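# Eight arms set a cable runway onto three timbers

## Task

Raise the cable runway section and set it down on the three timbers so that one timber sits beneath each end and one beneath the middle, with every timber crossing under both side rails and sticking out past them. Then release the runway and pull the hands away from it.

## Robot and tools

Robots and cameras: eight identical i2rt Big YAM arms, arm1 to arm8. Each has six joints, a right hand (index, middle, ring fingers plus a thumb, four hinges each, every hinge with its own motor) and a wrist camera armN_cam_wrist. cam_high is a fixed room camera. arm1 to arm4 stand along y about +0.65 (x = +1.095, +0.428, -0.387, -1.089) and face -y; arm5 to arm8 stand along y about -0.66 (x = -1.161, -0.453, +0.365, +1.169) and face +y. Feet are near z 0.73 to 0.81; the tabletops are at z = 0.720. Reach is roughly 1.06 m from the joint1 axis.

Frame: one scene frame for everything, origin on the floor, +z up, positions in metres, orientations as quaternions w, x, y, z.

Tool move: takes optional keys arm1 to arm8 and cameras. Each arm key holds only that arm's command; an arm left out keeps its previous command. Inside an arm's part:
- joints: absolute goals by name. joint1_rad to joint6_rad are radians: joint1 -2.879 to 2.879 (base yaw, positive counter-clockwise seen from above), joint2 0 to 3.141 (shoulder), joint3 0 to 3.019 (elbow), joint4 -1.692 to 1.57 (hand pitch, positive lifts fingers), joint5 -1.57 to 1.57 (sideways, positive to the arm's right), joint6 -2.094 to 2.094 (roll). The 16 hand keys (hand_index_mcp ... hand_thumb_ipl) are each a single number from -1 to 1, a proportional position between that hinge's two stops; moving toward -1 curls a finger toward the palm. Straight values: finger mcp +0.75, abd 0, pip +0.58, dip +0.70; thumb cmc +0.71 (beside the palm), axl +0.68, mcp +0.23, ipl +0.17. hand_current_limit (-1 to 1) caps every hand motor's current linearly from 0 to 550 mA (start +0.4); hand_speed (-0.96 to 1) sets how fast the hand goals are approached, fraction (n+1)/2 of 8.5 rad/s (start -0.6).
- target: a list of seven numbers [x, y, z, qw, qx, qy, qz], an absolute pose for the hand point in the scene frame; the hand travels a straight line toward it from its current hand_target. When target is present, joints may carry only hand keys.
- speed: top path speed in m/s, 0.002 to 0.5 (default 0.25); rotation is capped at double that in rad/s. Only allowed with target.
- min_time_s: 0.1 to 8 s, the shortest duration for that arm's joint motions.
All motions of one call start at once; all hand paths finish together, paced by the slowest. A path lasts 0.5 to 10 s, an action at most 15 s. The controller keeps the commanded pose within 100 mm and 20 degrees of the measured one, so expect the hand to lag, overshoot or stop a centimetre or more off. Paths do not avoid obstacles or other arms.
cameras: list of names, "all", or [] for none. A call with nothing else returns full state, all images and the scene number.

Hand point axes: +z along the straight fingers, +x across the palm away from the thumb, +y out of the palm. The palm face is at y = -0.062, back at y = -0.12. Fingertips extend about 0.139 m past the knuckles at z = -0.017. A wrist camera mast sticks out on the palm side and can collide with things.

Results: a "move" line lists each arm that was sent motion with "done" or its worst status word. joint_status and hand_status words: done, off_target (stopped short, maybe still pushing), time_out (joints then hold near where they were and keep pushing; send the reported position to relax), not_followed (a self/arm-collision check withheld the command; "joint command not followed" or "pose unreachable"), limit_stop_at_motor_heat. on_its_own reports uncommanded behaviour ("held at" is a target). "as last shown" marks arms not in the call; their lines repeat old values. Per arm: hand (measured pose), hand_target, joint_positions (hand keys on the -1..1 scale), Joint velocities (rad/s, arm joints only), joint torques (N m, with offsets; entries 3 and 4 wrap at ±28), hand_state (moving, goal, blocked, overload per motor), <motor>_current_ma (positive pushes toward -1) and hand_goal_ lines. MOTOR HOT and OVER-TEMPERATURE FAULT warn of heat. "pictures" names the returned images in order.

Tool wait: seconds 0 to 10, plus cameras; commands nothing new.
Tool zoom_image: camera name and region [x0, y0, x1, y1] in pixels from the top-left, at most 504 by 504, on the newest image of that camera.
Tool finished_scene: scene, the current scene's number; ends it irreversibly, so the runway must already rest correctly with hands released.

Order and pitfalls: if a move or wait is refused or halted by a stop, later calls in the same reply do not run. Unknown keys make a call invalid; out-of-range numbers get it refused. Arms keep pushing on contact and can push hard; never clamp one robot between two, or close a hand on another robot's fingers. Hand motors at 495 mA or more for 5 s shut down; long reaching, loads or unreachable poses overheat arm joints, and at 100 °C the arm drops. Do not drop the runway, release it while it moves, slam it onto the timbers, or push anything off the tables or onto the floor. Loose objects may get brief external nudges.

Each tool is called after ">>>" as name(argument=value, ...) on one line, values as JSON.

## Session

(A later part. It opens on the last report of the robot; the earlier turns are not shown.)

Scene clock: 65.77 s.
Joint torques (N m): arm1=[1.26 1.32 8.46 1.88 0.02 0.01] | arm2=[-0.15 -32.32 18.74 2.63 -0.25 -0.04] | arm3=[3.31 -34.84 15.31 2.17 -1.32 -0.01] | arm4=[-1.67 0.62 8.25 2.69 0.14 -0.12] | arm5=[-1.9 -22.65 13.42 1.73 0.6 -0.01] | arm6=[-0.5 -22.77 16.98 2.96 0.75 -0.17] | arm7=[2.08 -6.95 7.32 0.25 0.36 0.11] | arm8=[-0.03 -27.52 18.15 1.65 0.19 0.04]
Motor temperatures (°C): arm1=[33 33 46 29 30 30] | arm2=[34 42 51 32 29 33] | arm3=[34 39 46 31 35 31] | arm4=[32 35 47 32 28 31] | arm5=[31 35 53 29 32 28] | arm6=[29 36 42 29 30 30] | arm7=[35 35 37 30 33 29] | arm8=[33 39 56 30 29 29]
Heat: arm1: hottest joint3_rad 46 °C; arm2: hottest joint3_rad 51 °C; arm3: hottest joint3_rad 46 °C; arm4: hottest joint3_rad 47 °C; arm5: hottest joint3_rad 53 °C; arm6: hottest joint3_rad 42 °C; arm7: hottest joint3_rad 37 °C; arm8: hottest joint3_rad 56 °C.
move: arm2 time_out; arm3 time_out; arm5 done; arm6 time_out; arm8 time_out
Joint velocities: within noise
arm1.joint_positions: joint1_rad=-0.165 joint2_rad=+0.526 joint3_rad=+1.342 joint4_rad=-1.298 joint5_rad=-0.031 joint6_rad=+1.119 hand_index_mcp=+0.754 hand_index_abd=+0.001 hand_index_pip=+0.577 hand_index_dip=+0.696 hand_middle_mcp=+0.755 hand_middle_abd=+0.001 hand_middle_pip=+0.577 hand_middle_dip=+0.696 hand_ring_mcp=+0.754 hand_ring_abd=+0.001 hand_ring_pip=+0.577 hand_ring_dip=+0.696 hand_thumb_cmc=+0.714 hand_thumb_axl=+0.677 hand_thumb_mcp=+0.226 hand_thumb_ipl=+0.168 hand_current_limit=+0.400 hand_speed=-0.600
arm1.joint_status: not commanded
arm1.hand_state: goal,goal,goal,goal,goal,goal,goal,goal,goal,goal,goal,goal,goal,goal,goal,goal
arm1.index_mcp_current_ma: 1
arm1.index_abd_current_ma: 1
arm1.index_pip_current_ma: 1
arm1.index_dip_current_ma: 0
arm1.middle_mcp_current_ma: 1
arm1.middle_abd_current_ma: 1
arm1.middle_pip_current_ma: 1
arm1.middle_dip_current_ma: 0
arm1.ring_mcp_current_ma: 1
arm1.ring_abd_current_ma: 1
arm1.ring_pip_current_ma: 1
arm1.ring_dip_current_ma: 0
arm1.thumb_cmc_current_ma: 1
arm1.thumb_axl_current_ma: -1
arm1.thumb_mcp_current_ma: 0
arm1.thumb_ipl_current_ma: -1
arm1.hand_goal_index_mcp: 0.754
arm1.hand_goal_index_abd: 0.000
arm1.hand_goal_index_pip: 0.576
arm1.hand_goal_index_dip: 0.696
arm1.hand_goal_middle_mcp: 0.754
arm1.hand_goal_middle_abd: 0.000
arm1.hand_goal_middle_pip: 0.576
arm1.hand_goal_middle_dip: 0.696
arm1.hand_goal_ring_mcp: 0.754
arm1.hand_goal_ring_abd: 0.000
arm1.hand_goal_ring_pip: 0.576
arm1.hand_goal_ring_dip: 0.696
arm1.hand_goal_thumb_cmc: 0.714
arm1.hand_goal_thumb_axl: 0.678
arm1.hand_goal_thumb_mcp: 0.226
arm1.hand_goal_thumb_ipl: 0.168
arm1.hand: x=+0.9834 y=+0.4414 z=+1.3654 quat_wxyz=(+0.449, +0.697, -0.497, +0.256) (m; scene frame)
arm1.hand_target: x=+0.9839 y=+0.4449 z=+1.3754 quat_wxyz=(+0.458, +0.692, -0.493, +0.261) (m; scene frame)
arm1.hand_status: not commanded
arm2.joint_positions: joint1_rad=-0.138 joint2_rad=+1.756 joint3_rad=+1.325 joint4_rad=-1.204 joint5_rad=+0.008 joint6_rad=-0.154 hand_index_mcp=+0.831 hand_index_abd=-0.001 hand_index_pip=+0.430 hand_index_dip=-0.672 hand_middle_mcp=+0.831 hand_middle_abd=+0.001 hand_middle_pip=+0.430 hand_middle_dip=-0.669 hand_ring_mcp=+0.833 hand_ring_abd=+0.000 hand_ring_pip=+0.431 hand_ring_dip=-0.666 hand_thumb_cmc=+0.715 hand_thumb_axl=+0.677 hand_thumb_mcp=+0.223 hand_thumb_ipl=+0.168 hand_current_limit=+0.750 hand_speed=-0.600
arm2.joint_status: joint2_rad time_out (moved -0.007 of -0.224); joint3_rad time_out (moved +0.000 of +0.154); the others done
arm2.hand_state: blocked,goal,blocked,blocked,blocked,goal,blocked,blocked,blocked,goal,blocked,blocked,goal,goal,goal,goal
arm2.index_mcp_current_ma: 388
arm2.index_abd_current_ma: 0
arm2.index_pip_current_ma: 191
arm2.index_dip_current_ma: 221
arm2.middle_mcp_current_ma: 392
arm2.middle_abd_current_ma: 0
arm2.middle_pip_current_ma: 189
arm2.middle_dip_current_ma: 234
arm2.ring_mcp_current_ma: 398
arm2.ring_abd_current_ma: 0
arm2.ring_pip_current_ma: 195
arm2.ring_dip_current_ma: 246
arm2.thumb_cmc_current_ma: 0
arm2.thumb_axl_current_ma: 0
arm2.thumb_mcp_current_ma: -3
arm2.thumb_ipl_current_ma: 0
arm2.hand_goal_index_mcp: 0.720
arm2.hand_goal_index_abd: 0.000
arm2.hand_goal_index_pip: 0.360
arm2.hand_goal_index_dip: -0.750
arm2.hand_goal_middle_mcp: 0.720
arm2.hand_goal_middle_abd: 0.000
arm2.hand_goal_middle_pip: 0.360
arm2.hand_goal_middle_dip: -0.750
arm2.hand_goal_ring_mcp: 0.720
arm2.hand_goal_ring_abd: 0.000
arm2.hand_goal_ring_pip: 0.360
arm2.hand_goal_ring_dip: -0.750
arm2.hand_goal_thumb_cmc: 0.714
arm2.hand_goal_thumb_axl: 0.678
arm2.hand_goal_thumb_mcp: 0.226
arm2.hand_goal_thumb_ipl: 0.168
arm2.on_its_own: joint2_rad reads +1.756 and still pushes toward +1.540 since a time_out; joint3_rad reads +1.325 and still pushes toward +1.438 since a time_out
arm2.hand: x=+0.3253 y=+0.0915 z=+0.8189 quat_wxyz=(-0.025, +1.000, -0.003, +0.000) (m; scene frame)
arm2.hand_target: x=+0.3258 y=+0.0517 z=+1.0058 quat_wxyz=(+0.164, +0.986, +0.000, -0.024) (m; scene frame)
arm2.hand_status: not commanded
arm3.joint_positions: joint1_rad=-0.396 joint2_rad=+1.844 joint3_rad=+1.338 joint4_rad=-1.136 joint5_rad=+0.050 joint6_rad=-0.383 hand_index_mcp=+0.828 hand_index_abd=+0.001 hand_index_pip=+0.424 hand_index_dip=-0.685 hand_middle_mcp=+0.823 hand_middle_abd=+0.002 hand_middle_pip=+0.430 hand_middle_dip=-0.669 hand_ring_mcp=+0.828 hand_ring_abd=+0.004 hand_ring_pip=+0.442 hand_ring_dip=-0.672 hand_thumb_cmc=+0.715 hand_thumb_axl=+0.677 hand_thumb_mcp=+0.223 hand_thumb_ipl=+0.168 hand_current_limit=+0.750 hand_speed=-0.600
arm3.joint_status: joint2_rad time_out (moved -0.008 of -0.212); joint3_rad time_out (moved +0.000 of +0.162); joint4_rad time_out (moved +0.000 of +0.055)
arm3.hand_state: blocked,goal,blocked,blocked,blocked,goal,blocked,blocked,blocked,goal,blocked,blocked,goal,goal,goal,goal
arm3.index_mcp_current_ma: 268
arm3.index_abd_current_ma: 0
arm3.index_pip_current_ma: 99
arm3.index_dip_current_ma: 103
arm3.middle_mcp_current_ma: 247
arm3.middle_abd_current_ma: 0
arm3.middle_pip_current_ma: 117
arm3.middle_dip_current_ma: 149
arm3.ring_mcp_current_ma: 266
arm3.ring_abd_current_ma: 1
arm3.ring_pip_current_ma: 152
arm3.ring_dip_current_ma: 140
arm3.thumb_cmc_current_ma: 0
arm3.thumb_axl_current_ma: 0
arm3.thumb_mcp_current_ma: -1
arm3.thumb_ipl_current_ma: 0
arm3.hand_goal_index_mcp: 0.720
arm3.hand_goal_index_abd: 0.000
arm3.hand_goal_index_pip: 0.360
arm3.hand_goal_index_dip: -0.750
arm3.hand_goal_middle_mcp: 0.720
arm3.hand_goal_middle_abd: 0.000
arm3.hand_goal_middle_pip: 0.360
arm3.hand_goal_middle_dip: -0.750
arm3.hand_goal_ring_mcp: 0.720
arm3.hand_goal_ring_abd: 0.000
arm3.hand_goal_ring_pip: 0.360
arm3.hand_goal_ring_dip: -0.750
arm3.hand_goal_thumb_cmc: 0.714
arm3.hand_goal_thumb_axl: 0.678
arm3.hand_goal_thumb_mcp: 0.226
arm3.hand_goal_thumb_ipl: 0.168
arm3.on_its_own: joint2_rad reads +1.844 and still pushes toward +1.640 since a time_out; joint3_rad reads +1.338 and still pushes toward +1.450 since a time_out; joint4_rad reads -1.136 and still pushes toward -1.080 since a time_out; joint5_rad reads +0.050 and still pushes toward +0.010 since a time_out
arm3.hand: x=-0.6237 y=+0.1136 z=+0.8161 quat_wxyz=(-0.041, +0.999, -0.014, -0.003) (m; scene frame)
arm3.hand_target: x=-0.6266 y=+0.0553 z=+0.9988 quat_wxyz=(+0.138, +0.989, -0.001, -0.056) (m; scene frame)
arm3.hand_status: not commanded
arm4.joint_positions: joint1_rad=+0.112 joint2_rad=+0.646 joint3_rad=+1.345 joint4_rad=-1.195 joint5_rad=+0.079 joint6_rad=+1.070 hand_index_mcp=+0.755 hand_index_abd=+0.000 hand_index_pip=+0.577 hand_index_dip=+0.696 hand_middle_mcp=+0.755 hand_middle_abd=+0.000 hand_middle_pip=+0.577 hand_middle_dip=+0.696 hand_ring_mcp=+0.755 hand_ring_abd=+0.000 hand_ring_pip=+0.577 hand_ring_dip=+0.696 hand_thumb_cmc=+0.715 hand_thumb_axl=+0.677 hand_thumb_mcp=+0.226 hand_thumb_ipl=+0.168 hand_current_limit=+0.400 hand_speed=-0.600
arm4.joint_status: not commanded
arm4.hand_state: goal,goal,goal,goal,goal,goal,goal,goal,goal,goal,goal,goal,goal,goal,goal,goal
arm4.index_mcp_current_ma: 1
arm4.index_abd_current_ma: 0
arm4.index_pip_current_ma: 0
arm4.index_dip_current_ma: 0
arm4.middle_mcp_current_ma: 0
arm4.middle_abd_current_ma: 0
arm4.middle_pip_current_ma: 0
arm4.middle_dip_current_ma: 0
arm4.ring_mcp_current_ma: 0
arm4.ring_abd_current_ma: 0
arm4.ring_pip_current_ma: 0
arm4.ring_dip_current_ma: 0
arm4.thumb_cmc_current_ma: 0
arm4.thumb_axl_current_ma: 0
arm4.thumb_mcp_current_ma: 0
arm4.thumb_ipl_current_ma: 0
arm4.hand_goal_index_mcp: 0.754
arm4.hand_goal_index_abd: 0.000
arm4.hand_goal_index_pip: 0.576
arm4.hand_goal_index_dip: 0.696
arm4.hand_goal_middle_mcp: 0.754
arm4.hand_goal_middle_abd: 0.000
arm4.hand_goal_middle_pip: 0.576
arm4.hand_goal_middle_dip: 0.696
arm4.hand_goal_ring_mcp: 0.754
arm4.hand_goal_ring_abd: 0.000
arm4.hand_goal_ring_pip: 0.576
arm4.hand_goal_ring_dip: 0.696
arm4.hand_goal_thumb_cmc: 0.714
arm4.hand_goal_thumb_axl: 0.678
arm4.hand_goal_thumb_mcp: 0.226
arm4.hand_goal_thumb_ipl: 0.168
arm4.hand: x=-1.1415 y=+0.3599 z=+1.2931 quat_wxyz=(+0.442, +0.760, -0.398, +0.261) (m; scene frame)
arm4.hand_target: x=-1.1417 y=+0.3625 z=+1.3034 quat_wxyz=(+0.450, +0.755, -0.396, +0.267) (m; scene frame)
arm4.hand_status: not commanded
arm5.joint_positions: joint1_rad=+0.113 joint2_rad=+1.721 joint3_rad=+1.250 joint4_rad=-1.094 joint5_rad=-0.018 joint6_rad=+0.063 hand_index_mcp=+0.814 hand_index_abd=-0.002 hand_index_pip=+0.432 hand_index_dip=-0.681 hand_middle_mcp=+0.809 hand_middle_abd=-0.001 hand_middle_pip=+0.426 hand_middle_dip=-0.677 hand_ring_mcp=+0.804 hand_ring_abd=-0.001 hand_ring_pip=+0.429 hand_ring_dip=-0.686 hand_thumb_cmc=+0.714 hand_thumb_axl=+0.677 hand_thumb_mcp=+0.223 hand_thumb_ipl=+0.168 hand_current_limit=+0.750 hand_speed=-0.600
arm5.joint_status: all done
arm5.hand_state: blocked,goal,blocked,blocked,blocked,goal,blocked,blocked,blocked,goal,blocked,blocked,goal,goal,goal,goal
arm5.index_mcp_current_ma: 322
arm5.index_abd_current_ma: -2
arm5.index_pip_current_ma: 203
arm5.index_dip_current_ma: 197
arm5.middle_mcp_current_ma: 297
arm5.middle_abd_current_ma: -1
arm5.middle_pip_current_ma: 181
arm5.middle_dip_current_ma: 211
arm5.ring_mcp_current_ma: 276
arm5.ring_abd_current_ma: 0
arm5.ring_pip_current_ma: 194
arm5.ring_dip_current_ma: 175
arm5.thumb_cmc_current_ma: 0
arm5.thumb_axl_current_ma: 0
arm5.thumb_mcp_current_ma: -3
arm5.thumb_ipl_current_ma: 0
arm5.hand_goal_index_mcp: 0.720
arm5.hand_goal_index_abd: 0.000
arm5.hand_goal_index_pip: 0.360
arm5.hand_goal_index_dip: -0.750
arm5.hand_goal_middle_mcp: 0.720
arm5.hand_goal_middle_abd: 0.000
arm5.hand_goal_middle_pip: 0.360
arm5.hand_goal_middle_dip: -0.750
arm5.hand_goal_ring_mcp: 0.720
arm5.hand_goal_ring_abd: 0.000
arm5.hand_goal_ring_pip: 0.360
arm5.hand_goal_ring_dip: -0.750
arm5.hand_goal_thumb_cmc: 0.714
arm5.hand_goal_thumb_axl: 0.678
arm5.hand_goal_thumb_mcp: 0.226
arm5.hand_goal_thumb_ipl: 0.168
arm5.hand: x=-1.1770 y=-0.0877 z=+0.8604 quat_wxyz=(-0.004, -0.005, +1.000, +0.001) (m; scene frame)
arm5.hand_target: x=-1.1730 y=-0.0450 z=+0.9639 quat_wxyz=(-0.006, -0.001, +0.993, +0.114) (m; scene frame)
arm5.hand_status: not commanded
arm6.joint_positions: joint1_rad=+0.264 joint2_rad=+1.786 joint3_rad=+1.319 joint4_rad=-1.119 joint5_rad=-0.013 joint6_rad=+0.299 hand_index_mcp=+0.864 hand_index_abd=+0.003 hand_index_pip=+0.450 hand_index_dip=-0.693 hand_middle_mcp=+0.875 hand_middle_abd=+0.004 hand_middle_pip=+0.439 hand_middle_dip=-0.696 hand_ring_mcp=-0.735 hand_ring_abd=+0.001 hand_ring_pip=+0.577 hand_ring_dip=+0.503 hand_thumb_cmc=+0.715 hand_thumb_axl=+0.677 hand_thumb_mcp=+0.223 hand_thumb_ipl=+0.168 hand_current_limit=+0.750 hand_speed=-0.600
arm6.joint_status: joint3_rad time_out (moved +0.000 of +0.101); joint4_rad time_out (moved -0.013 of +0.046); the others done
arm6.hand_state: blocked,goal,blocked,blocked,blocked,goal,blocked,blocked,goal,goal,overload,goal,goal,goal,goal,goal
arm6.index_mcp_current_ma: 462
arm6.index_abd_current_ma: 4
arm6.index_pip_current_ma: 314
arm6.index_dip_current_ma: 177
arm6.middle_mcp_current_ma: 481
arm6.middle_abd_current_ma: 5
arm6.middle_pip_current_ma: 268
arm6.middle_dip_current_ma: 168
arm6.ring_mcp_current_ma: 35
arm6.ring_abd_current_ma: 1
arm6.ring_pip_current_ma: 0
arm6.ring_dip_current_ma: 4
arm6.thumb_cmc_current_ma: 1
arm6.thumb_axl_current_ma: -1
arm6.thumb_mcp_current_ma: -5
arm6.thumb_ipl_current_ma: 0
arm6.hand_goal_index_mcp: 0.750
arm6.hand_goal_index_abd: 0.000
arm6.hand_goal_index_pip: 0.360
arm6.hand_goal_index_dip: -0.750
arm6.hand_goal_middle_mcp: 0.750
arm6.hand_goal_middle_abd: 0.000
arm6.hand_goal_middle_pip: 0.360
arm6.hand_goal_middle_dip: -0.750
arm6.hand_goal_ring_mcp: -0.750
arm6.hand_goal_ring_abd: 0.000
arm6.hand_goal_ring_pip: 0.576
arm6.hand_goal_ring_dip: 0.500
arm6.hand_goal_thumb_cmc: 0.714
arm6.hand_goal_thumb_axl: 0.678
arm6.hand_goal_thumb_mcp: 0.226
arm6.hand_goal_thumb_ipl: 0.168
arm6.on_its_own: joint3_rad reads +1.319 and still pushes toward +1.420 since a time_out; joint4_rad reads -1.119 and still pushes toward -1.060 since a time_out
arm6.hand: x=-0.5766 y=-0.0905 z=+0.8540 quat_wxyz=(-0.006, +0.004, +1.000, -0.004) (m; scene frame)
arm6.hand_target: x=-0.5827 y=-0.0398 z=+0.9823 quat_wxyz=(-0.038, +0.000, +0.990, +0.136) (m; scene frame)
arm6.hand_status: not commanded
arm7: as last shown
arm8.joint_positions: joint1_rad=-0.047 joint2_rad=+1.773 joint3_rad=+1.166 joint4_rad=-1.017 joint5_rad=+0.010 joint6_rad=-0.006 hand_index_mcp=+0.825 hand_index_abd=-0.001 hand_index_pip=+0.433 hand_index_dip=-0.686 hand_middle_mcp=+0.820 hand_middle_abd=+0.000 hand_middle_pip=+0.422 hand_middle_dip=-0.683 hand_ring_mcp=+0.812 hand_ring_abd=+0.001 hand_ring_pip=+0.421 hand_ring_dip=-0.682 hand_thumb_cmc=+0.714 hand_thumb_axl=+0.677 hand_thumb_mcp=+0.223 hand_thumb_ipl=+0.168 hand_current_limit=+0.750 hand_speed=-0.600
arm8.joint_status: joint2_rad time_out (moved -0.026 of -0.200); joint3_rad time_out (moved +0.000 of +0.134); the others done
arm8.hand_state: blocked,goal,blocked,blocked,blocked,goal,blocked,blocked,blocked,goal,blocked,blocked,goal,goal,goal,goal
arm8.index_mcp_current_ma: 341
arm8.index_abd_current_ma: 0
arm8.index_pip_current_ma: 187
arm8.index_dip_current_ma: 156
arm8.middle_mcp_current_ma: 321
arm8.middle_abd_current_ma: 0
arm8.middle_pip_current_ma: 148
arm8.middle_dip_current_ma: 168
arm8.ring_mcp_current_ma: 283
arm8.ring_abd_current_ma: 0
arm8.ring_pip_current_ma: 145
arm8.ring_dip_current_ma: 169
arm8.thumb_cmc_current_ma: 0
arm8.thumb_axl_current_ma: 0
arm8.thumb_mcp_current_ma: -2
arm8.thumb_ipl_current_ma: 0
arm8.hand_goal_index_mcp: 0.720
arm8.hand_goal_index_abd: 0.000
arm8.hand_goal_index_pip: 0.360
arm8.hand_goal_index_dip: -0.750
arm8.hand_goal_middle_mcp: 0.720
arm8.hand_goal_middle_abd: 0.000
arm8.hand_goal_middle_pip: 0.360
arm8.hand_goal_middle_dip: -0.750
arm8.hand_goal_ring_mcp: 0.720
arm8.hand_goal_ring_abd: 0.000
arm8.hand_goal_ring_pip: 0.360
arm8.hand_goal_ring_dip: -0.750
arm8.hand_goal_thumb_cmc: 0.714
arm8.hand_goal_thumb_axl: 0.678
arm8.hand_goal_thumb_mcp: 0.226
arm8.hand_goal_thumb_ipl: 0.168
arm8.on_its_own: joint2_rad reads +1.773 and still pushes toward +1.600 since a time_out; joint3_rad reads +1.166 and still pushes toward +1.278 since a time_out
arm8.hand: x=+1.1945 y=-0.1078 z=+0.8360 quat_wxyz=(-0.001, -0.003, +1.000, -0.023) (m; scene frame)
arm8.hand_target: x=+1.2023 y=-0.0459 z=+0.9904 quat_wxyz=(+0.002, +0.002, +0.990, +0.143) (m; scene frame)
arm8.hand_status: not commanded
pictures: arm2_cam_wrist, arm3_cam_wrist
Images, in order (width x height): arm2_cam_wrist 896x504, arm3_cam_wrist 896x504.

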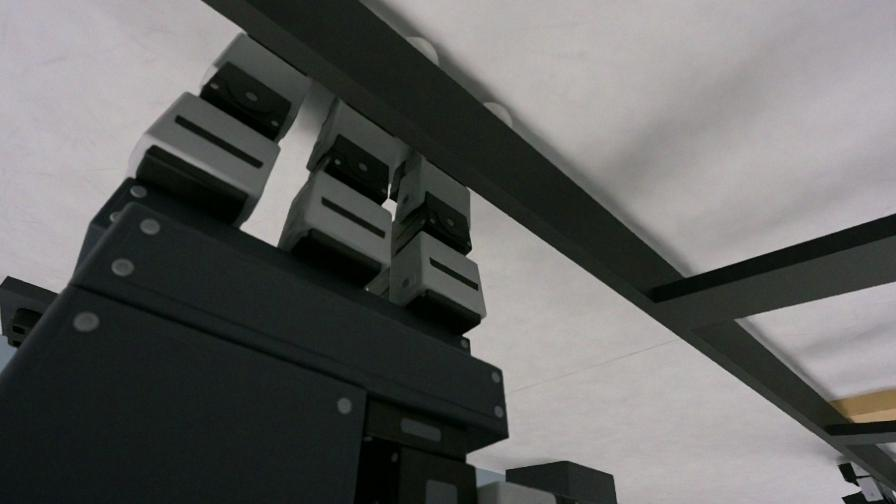

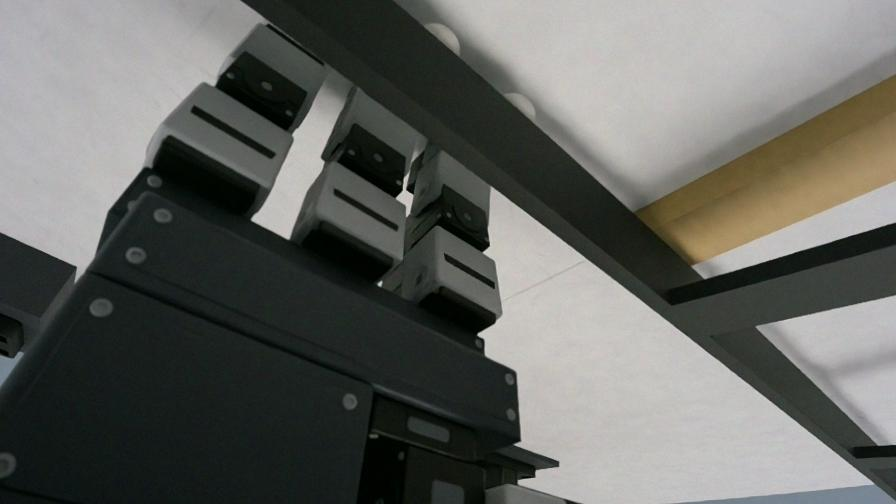

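>>> move(arm2={"joints":{"joint2_rad":1.44,"joint3_rad":1.46,"joint4_rad":-1.18},"min_time_s":1.5}, arm3={"joints":{"joint2_rad":1.53,"joint3_rad":1.48,"joint4_rad":-1.12},"min_time_s":1.5}, arm8={"joints":{"joint2_rad":1.55,"joint3_rad":1.30},"min_time_s":1.5}, arm6={"joints":{"joint2_rad":1.64,"joint3_rad":1.42,"joint4_rad":-1.10},"min_time_s":1.5}, cameras=["arm2_cam_wrist","arm3_cam_wrist"])

Scene clock: 70.43 s.
Joint torques (N m): arm1=[0.97 1.55 8.38 1.99 -0.01 0.01] | arm2=[-0.09 -29.86 19.51 2.99 -0.14 -0.01] | arm3=[3.14 -33.79 15.86 2.56 -1.15 0.04] | arm4=[-1.67 0.62 8.25 2.67 0.14 -0.12] | arm5=[-1.03 -21.13 13.41 2.66 0.28 0.04] | arm6=[-0.5 -22.89 17.07 1.77 0.69 -0.19] | arm7=[2.14 -6.89 7.32 0.23 0.36 0.11] | arm8=[0.5 -29.22 18.67 1.68 0.13 0.07]
Motor temperatures (°C): arm1=[33 33 47 29 30 30] | arm2=[34 43 52 32 30 33] | arm3=[34 40 47 31 35 31] | arm4=[32 35 47 32 28 31] | arm5=[31 35 56 29 32 28] | arm6=[29 36 43 29 30 30] | arm7=[35 35 37 30 33 29] | arm8=[33 40 60 30 29 29]
Heat: arm1: hottest joint3_rad 47 °C; arm2: hottest joint3_rad 52 °C; arm3: hottest joint3_rad 47 °C; arm4: hottest joint3_rad 47 °C; arm5: hottest joint3_rad 56 °C; arm6: hottest joint3_rad 43 °C; arm7: hottest joint3_rad 37 °C; arm8: hottest joint3_rad 60 °C.
move: arm2 time_out; arm3 time_out; arm6 off_target; arm8 time_out
Joint velocities: within noise
arm1, arm4, arm5, arm7: as last shown
arm2.joint_positions: joint1_rad=-0.138 joint2_rad=+1.637 joint3_rad=+1.320 joint4_rad=-1.241 joint5_rad=+0.006 joint6_rad=-0.154 hand_index_mcp=+0.831 hand_index_abd=-0.001 hand_index_pip=+0.445 hand_index_dip=-0.672 hand_middle_mcp=+0.831 hand_middle_abd=+0.001 hand_middle_pip=+0.436 hand_middle_dip=-0.669 hand_ring_mcp=+0.833 hand_ring_abd=+0.000 hand_ring_pip=+0.437 hand_ring_dip=-0.668 hand_thumb_cmc=+0.715 hand_thumb_axl=+0.677 hand_thumb_mcp=+0.223 hand_thumb_ipl=+0.168 hand_current_limit=+0.750 hand_speed=-0.600
arm2.joint_status: joint2_rad time_out (moved -0.119 of -0.316); joint3_rad time_out (moved -0.006 of +0.135); joint4_rad time_out (moved -0.037 of +0.024)
arm2.hand_state: blocked,goal,blocked,blocked,blocked,goal,blocked,blocked,blocked,goal,blocked,blocked,goal,goal,goal,goal
arm2.index_mcp_current_ma: 388
arm2.index_abd_current_ma: 0
arm2.index_pip_current_ma: 246
arm2.index_dip_current_ma: 221
arm2.middle_mcp_current_ma: 392
arm2.middle_abd_current_ma: 0
arm2.middle_pip_current_ma: 213
arm2.middle_dip_current_ma: 234
arm2.ring_mcp_current_ma: 398
arm2.ring_abd_current_ma: 0
arm2.ring_pip_current_ma: 217
arm2.ring_dip_current_ma: 238
arm2.thumb_cmc_current_ma: 0
arm2.thumb_axl_current_ma: 0
arm2.thumb_mcp_current_ma: -3
arm2.thumb_ipl_current_ma: 0
arm2.hand_goal_index_mcp: 0.720
arm2.hand_goal_index_abd: 0.000
arm2.hand_goal_index_pip: 0.360
arm2.hand_goal_index_dip: -0.750
arm2.hand_goal_middle_mcp: 0.720
arm2.hand_goal_middle_abd: 0.000
arm2.hand_goal_middle_pip: 0.360
arm2.hand_goal_middle_dip: -0.750
arm2.hand_goal_ring_mcp: 0.720
arm2.hand_goal_ring_abd: 0.000
arm2.hand_goal_ring_pip: 0.360
arm2.hand_goal_ring_dip: -0.750
arm2.hand_goal_thumb_cmc: 0.714
arm2.hand_goal_thumb_axl: 0.678
arm2.hand_goal_thumb_mcp: 0.226
arm2.hand_goal_thumb_ipl: 0.168
arm2.on_its_own: joint2_rad reads +1.637 and still pushes toward +1.440 since a time_out; joint3_rad reads +1.320 and still pushes toward +1.434 since a time_out; joint4_rad reads -1.241 and still pushes toward -1.180 since a time_out
arm2.hand: x=+0.3272 y=+0.1011 z=+0.8789 quat_wxyz=(+0.012, +1.000, -0.003, -0.005) (m; scene frame)
arm2.hand_target: x=+0.3293 y=+0.0751 z=+1.0574 quat_wxyz=(+0.196, +0.980, +0.000, -0.029) (m; scene frame)
arm2.hand_status: not commanded
arm3.joint_positions: joint1_rad=-0.396 joint2_rad=+1.735 joint3_rad=+1.335 joint4_rad=-1.181 joint5_rad=+0.045 joint6_rad=-0.388 hand_index_mcp=+0.828 hand_index_abd=+0.001 hand_index_pip=+0.443 hand_index_dip=-0.678 hand_middle_mcp=+0.823 hand_middle_abd=+0.002 hand_middle_pip=+0.441 hand_middle_dip=-0.669 hand_ring_mcp=+0.828 hand_ring_abd=+0.004 hand_ring_pip=+0.446 hand_ring_dip=-0.675 hand_thumb_cmc=+0.715 hand_thumb_axl=+0.677 hand_thumb_mcp=+0.223 hand_thumb_ipl=+0.168 hand_current_limit=+0.750 hand_speed=-0.600
arm3.joint_status: joint2_rad time_out (moved -0.109 of -0.314); joint3_rad time_out (moved -0.003 of +0.142); joint4_rad time_out (moved -0.046 of +0.016)
arm3.hand_state: blocked,goal,blocked,blocked,blocked,goal,blocked,blocked,blocked,goal,blocked,blocked,goal,goal,goal,goal
arm3.index_mcp_current_ma: 268
arm3.index_abd_current_ma: 0
arm3.index_pip_current_ma: 156
arm3.index_dip_current_ma: 124
arm3.middle_mcp_current_ma: 247
arm3.middle_abd_current_ma: 0
arm3.middle_pip_current_ma: 148
arm3.middle_dip_current_ma: 149
arm3.ring_mcp_current_ma: 266
arm3.ring_abd_current_ma: 1
arm3.ring_pip_current_ma: 165
arm3.ring_dip_current_ma: 133
arm3.thumb_cmc_current_ma: 0
arm3.thumb_axl_current_ma: 0
arm3.thumb_mcp_current_ma: -1
arm3.thumb_ipl_current_ma: 0
arm3.hand_goal_index_mcp: 0.720
arm3.hand_goal_index_abd: 0.000
arm3.hand_goal_index_pip: 0.360
arm3.hand_goal_index_dip: -0.750
arm3.hand_goal_middle_mcp: 0.720
arm3.hand_goal_middle_abd: 0.000
arm3.hand_goal_middle_pip: 0.360
arm3.hand_goal_middle_dip: -0.750
arm3.hand_goal_ring_mcp: 0.720
arm3.hand_goal_ring_abd: 0.000
arm3.hand_goal_ring_pip: 0.360
arm3.hand_goal_ring_dip: -0.750
arm3.hand_goal_thumb_cmc: 0.714
arm3.hand_goal_thumb_axl: 0.678
arm3.hand_goal_thumb_mcp: 0.226
arm3.hand_goal_thumb_ipl: 0.168
arm3.on_its_own: joint2_rad reads +1.735 and still pushes toward +1.530 since a time_out; joint3_rad reads +1.335 and still pushes toward +1.450 since a time_out; joint4_rad reads -1.181 and still pushes toward -1.120 since a time_out; joint5_rad reads +0.045 and still pushes toward +0.010 since a time_out
arm3.hand: x=-0.6207 y=+0.1187 z=+0.8736 quat_wxyz=(-0.012, +1.000, -0.012, -0.013) (m; scene frame)
arm3.hand_target: x=-0.6190 y=+0.0755 z=+1.0599 quat_wxyz=(+0.170, +0.983, -0.001, -0.069) (m; scene frame)
arm3.hand_status: not commanded
arm5.joint_positions: joint1_rad=+0.113 joint2_rad=+1.708 joint3_rad=+1.250 joint4_rad=-1.107 joint5_rad=-0.013 joint6_rad=+0.063 hand_index_mcp=+0.805 hand_index_abd=-0.002 hand_index_pip=+0.432 hand_index_dip=-0.695 hand_middle_mcp=+0.801 hand_middle_abd=-0.001 hand_middle_pip=+0.426 hand_middle_dip=-0.694 hand_ring_mcp=+0.798 hand_ring_abd=-0.001 hand_ring_pip=+0.429 hand_ring_dip=-0.706 hand_thumb_cmc=+0.714 hand_thumb_axl=+0.677 hand_thumb_mcp=+0.223 hand_thumb_ipl=+0.168 hand_current_limit=+0.750 hand_speed=-0.600
arm5.index_mcp_current_ma: 280
arm5.index_dip_current_ma: 145
arm5.middle_mcp_current_ma: 261
arm5.middle_dip_current_ma: 149
arm5.ring_mcp_current_ma: 248
arm5.ring_dip_current_ma: 107
arm5.hand: x=-1.1760 y=-0.0901 z=+0.8663 quat_wxyz=(-0.001, -0.005, +1.000, +0.002) (m; scene frame)
arm5.hand_target: x=-1.1731 y=-0.0450 z=+0.9641 quat_wxyz=(-0.006, -0.001, +0.993, +0.114) (m; scene frame)
arm6.joint_positions: joint1_rad=+0.262 joint2_rad=+1.769 joint3_rad=+1.319 joint4_rad=-1.133 joint5_rad=-0.011 joint6_rad=+0.299 hand_index_mcp=+0.859 hand_index_abd=+0.003 hand_index_pip=+0.450 hand_index_dip=-0.693 hand_middle_mcp=+0.875 hand_middle_abd=+0.004 hand_middle_pip=+0.439 hand_middle_dip=-0.696 hand_ring_mcp=-0.735 hand_ring_abd=+0.001 hand_ring_pip=+0.577 hand_ring_dip=+0.503 hand_thumb_cmc=+0.715 hand_thumb_axl=+0.677 hand_thumb_mcp=+0.223 hand_thumb_ipl=+0.168 hand_current_limit=+0.750 hand_speed=-0.600
arm6.joint_status: joint3_rad off_target (ended at +1.319, target +1.420); the others done
arm6.hand_state: blocked,goal,blocked,blocked,blocked,goal,blocked,blocked,goal,goal,overload,goal,goal,goal,goal,goal
arm6.index_mcp_current_ma: 434
arm6.index_abd_current_ma: 4
arm6.index_pip_current_ma: 314
arm6.index_dip_current_ma: 177
arm6.middle_mcp_current_ma: 481
arm6.middle_abd_current_ma: 5
arm6.middle_pip_current_ma: 268
arm6.middle_dip_current_ma: 168
arm6.ring_mcp_current_ma: 35
arm6.ring_abd_current_ma: 1
arm6.ring_pip_current_ma: 0
arm6.ring_dip_current_ma: 4
arm6.thumb_cmc_current_ma: 1
arm6.thumb_axl_current_ma: -1
arm6.thumb_mcp_current_ma: -5
arm6.thumb_ipl_current_ma: 0
arm6.hand_goal_index_mcp: 0.750
arm6.hand_goal_index_abd: 0.000
arm6.hand_goal_index_pip: 0.360
arm6.hand_goal_index_dip: -0.750
arm6.hand_goal_middle_mcp: 0.750
arm6.hand_goal_middle_abd: 0.000
arm6.hand_goal_middle_pip: 0.360
arm6.hand_goal_middle_dip: -0.750
arm6.hand_goal_ring_mcp: -0.750
arm6.hand_goal_ring_abd: 0.000
arm6.hand_goal_ring_pip: 0.576
arm6.hand_goal_ring_dip: 0.500
arm6.hand_goal_thumb_cmc: 0.714
arm6.hand_goal_thumb_axl: 0.678
arm6.hand_goal_thumb_mcp: 0.226
arm6.hand_goal_thumb_ipl: 0.168
arm6.on_its_own: joint3_rad reads +1.319 and still pushes toward +1.420 since a time_out
arm6.hand: x=-0.5745 y=-0.0925 z=+0.8627 quat_wxyz=(-0.006, +0.005, +1.000, -0.002) (m; scene frame)
arm6.hand_target: x=-0.5799 y=-0.0497 z=+0.9891 quat_wxyz=(-0.035, +0.000, +0.991, +0.126) (m; scene frame)
arm6.hand_status: not commanded
arm8.joint_positions: joint1_rad=-0.047 joint2_rad=+1.746 joint3_rad=+1.166 joint4_rad=-1.017 joint5_rad=+0.010 joint6_rad=-0.007 hand_index_mcp=+0.825 hand_index_abd=-0.001 hand_index_pip=+0.436 hand_index_dip=-0.686 hand_middle_mcp=+0.820 hand_middle_abd=+0.000 hand_middle_pip=+0.424 hand_middle_dip=-0.683 hand_ring_mcp=+0.812 hand_ring_abd=+0.001 hand_ring_pip=+0.422 hand_ring_dip=-0.682 hand_thumb_cmc=+0.714 hand_thumb_axl=+0.677 hand_thumb_mcp=+0.223 hand_thumb_ipl=+0.168 hand_current_limit=+0.750 hand_speed=-0.600
arm8.joint_status: joint2_rad time_out (moved -0.027 of -0.223); joint3_rad time_out (moved +0.000 of +0.134)
arm8.hand_state: blocked,goal,blocked,blocked,blocked,goal,blocked,blocked,blocked,goal,blocked,blocked,goal,goal,goal,goal
arm8.index_mcp_current_ma: 341
arm8.index_abd_current_ma: 0
arm8.index_pip_current_ma: 197
arm8.index_dip_current_ma: 156
arm8.middle_mcp_current_ma: 321
arm8.middle_abd_current_ma: 0
arm8.middle_pip_current_ma: 154
arm8.middle_dip_current_ma: 168
arm8.ring_mcp_current_ma: 283
arm8.ring_abd_current_ma: 0
arm8.ring_pip_current_ma: 147
arm8.ring_dip_current_ma: 169
arm8.thumb_cmc_current_ma: 0
arm8.thumb_axl_current_ma: 0
arm8.thumb_mcp_current_ma: -2
arm8.thumb_ipl_current_ma: 0
arm8.hand_goal_index_mcp: 0.720
arm8.hand_goal_index_abd: 0.000
arm8.hand_goal_index_pip: 0.360
arm8.hand_goal_index_dip: -0.750
arm8.hand_goal_middle_mcp: 0.720
arm8.hand_goal_middle_abd: 0.000
arm8.hand_goal_middle_pip: 0.360
arm8.hand_goal_middle_dip: -0.750
arm8.hand_goal_ring_mcp: 0.720
arm8.hand_goal_ring_abd: 0.000
arm8.hand_goal_ring_pip: 0.360
arm8.hand_goal_ring_dip: -0.750
arm8.hand_goal_thumb_cmc: 0.714
arm8.hand_goal_thumb_axl: 0.678
arm8.hand_goal_thumb_mcp: 0.226
arm8.hand_goal_thumb_ipl: 0.168
arm8.on_its_own: joint2_rad reads +1.746 and still pushes toward +1.550 since a time_out; joint3_rad reads +1.166 and still pushes toward +1.278 since a time_out
arm8.hand: x=+1.1947 y=-0.1050 z=+0.8504 quat_wxyz=(-0.001, -0.003, +1.000, -0.009) (m; scene frame)
arm8.hand_target: x=+1.2025 y=-0.0490 z=+1.0196 quat_wxyz=(+0.002, +0.002, +0.986, +0.168) (m; scene frame)
arm8.hand_status: not commanded
pictures: arm2_cam_wrist, arm3_cam_wrist
Images, in order (width x height): arm2_cam_wrist 896x504, arm3_cam_wrist 896x504.

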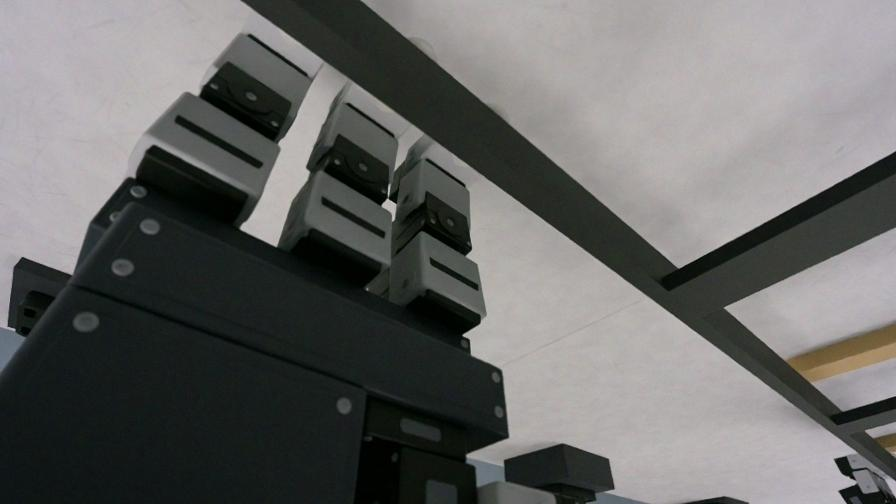

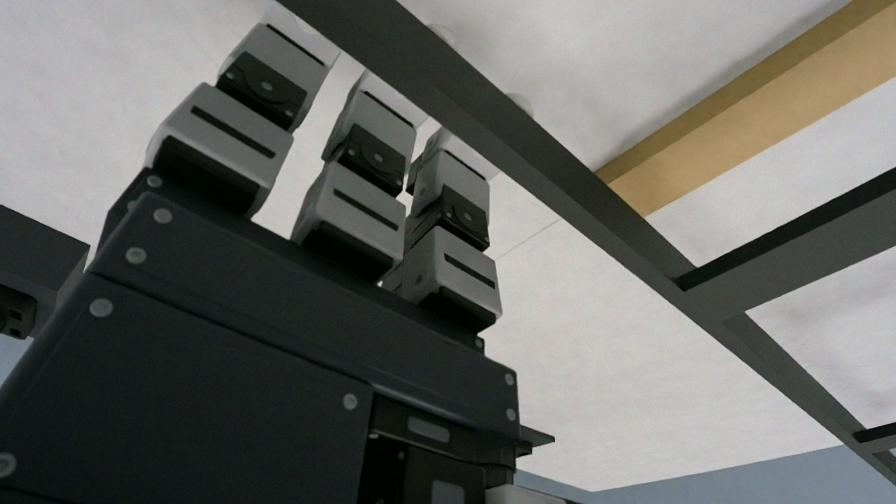

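>>> zoom_image(camera="arm3_cam_wrist", region=[250, 0, 650, 300])

>>> zoom_image(camera="arm2_cam_wrist", region=[250, 0, 650, 300])

Scaled by 1.260.

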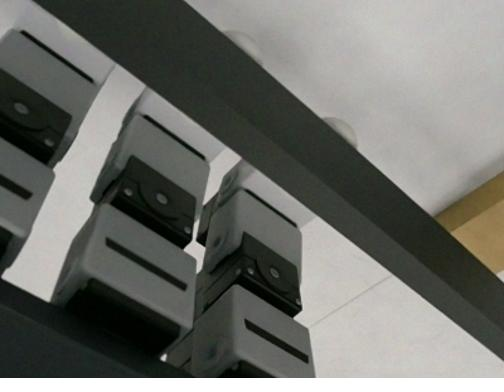

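Scaled by 1.260.

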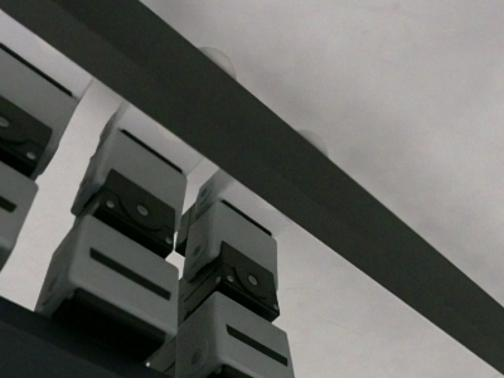

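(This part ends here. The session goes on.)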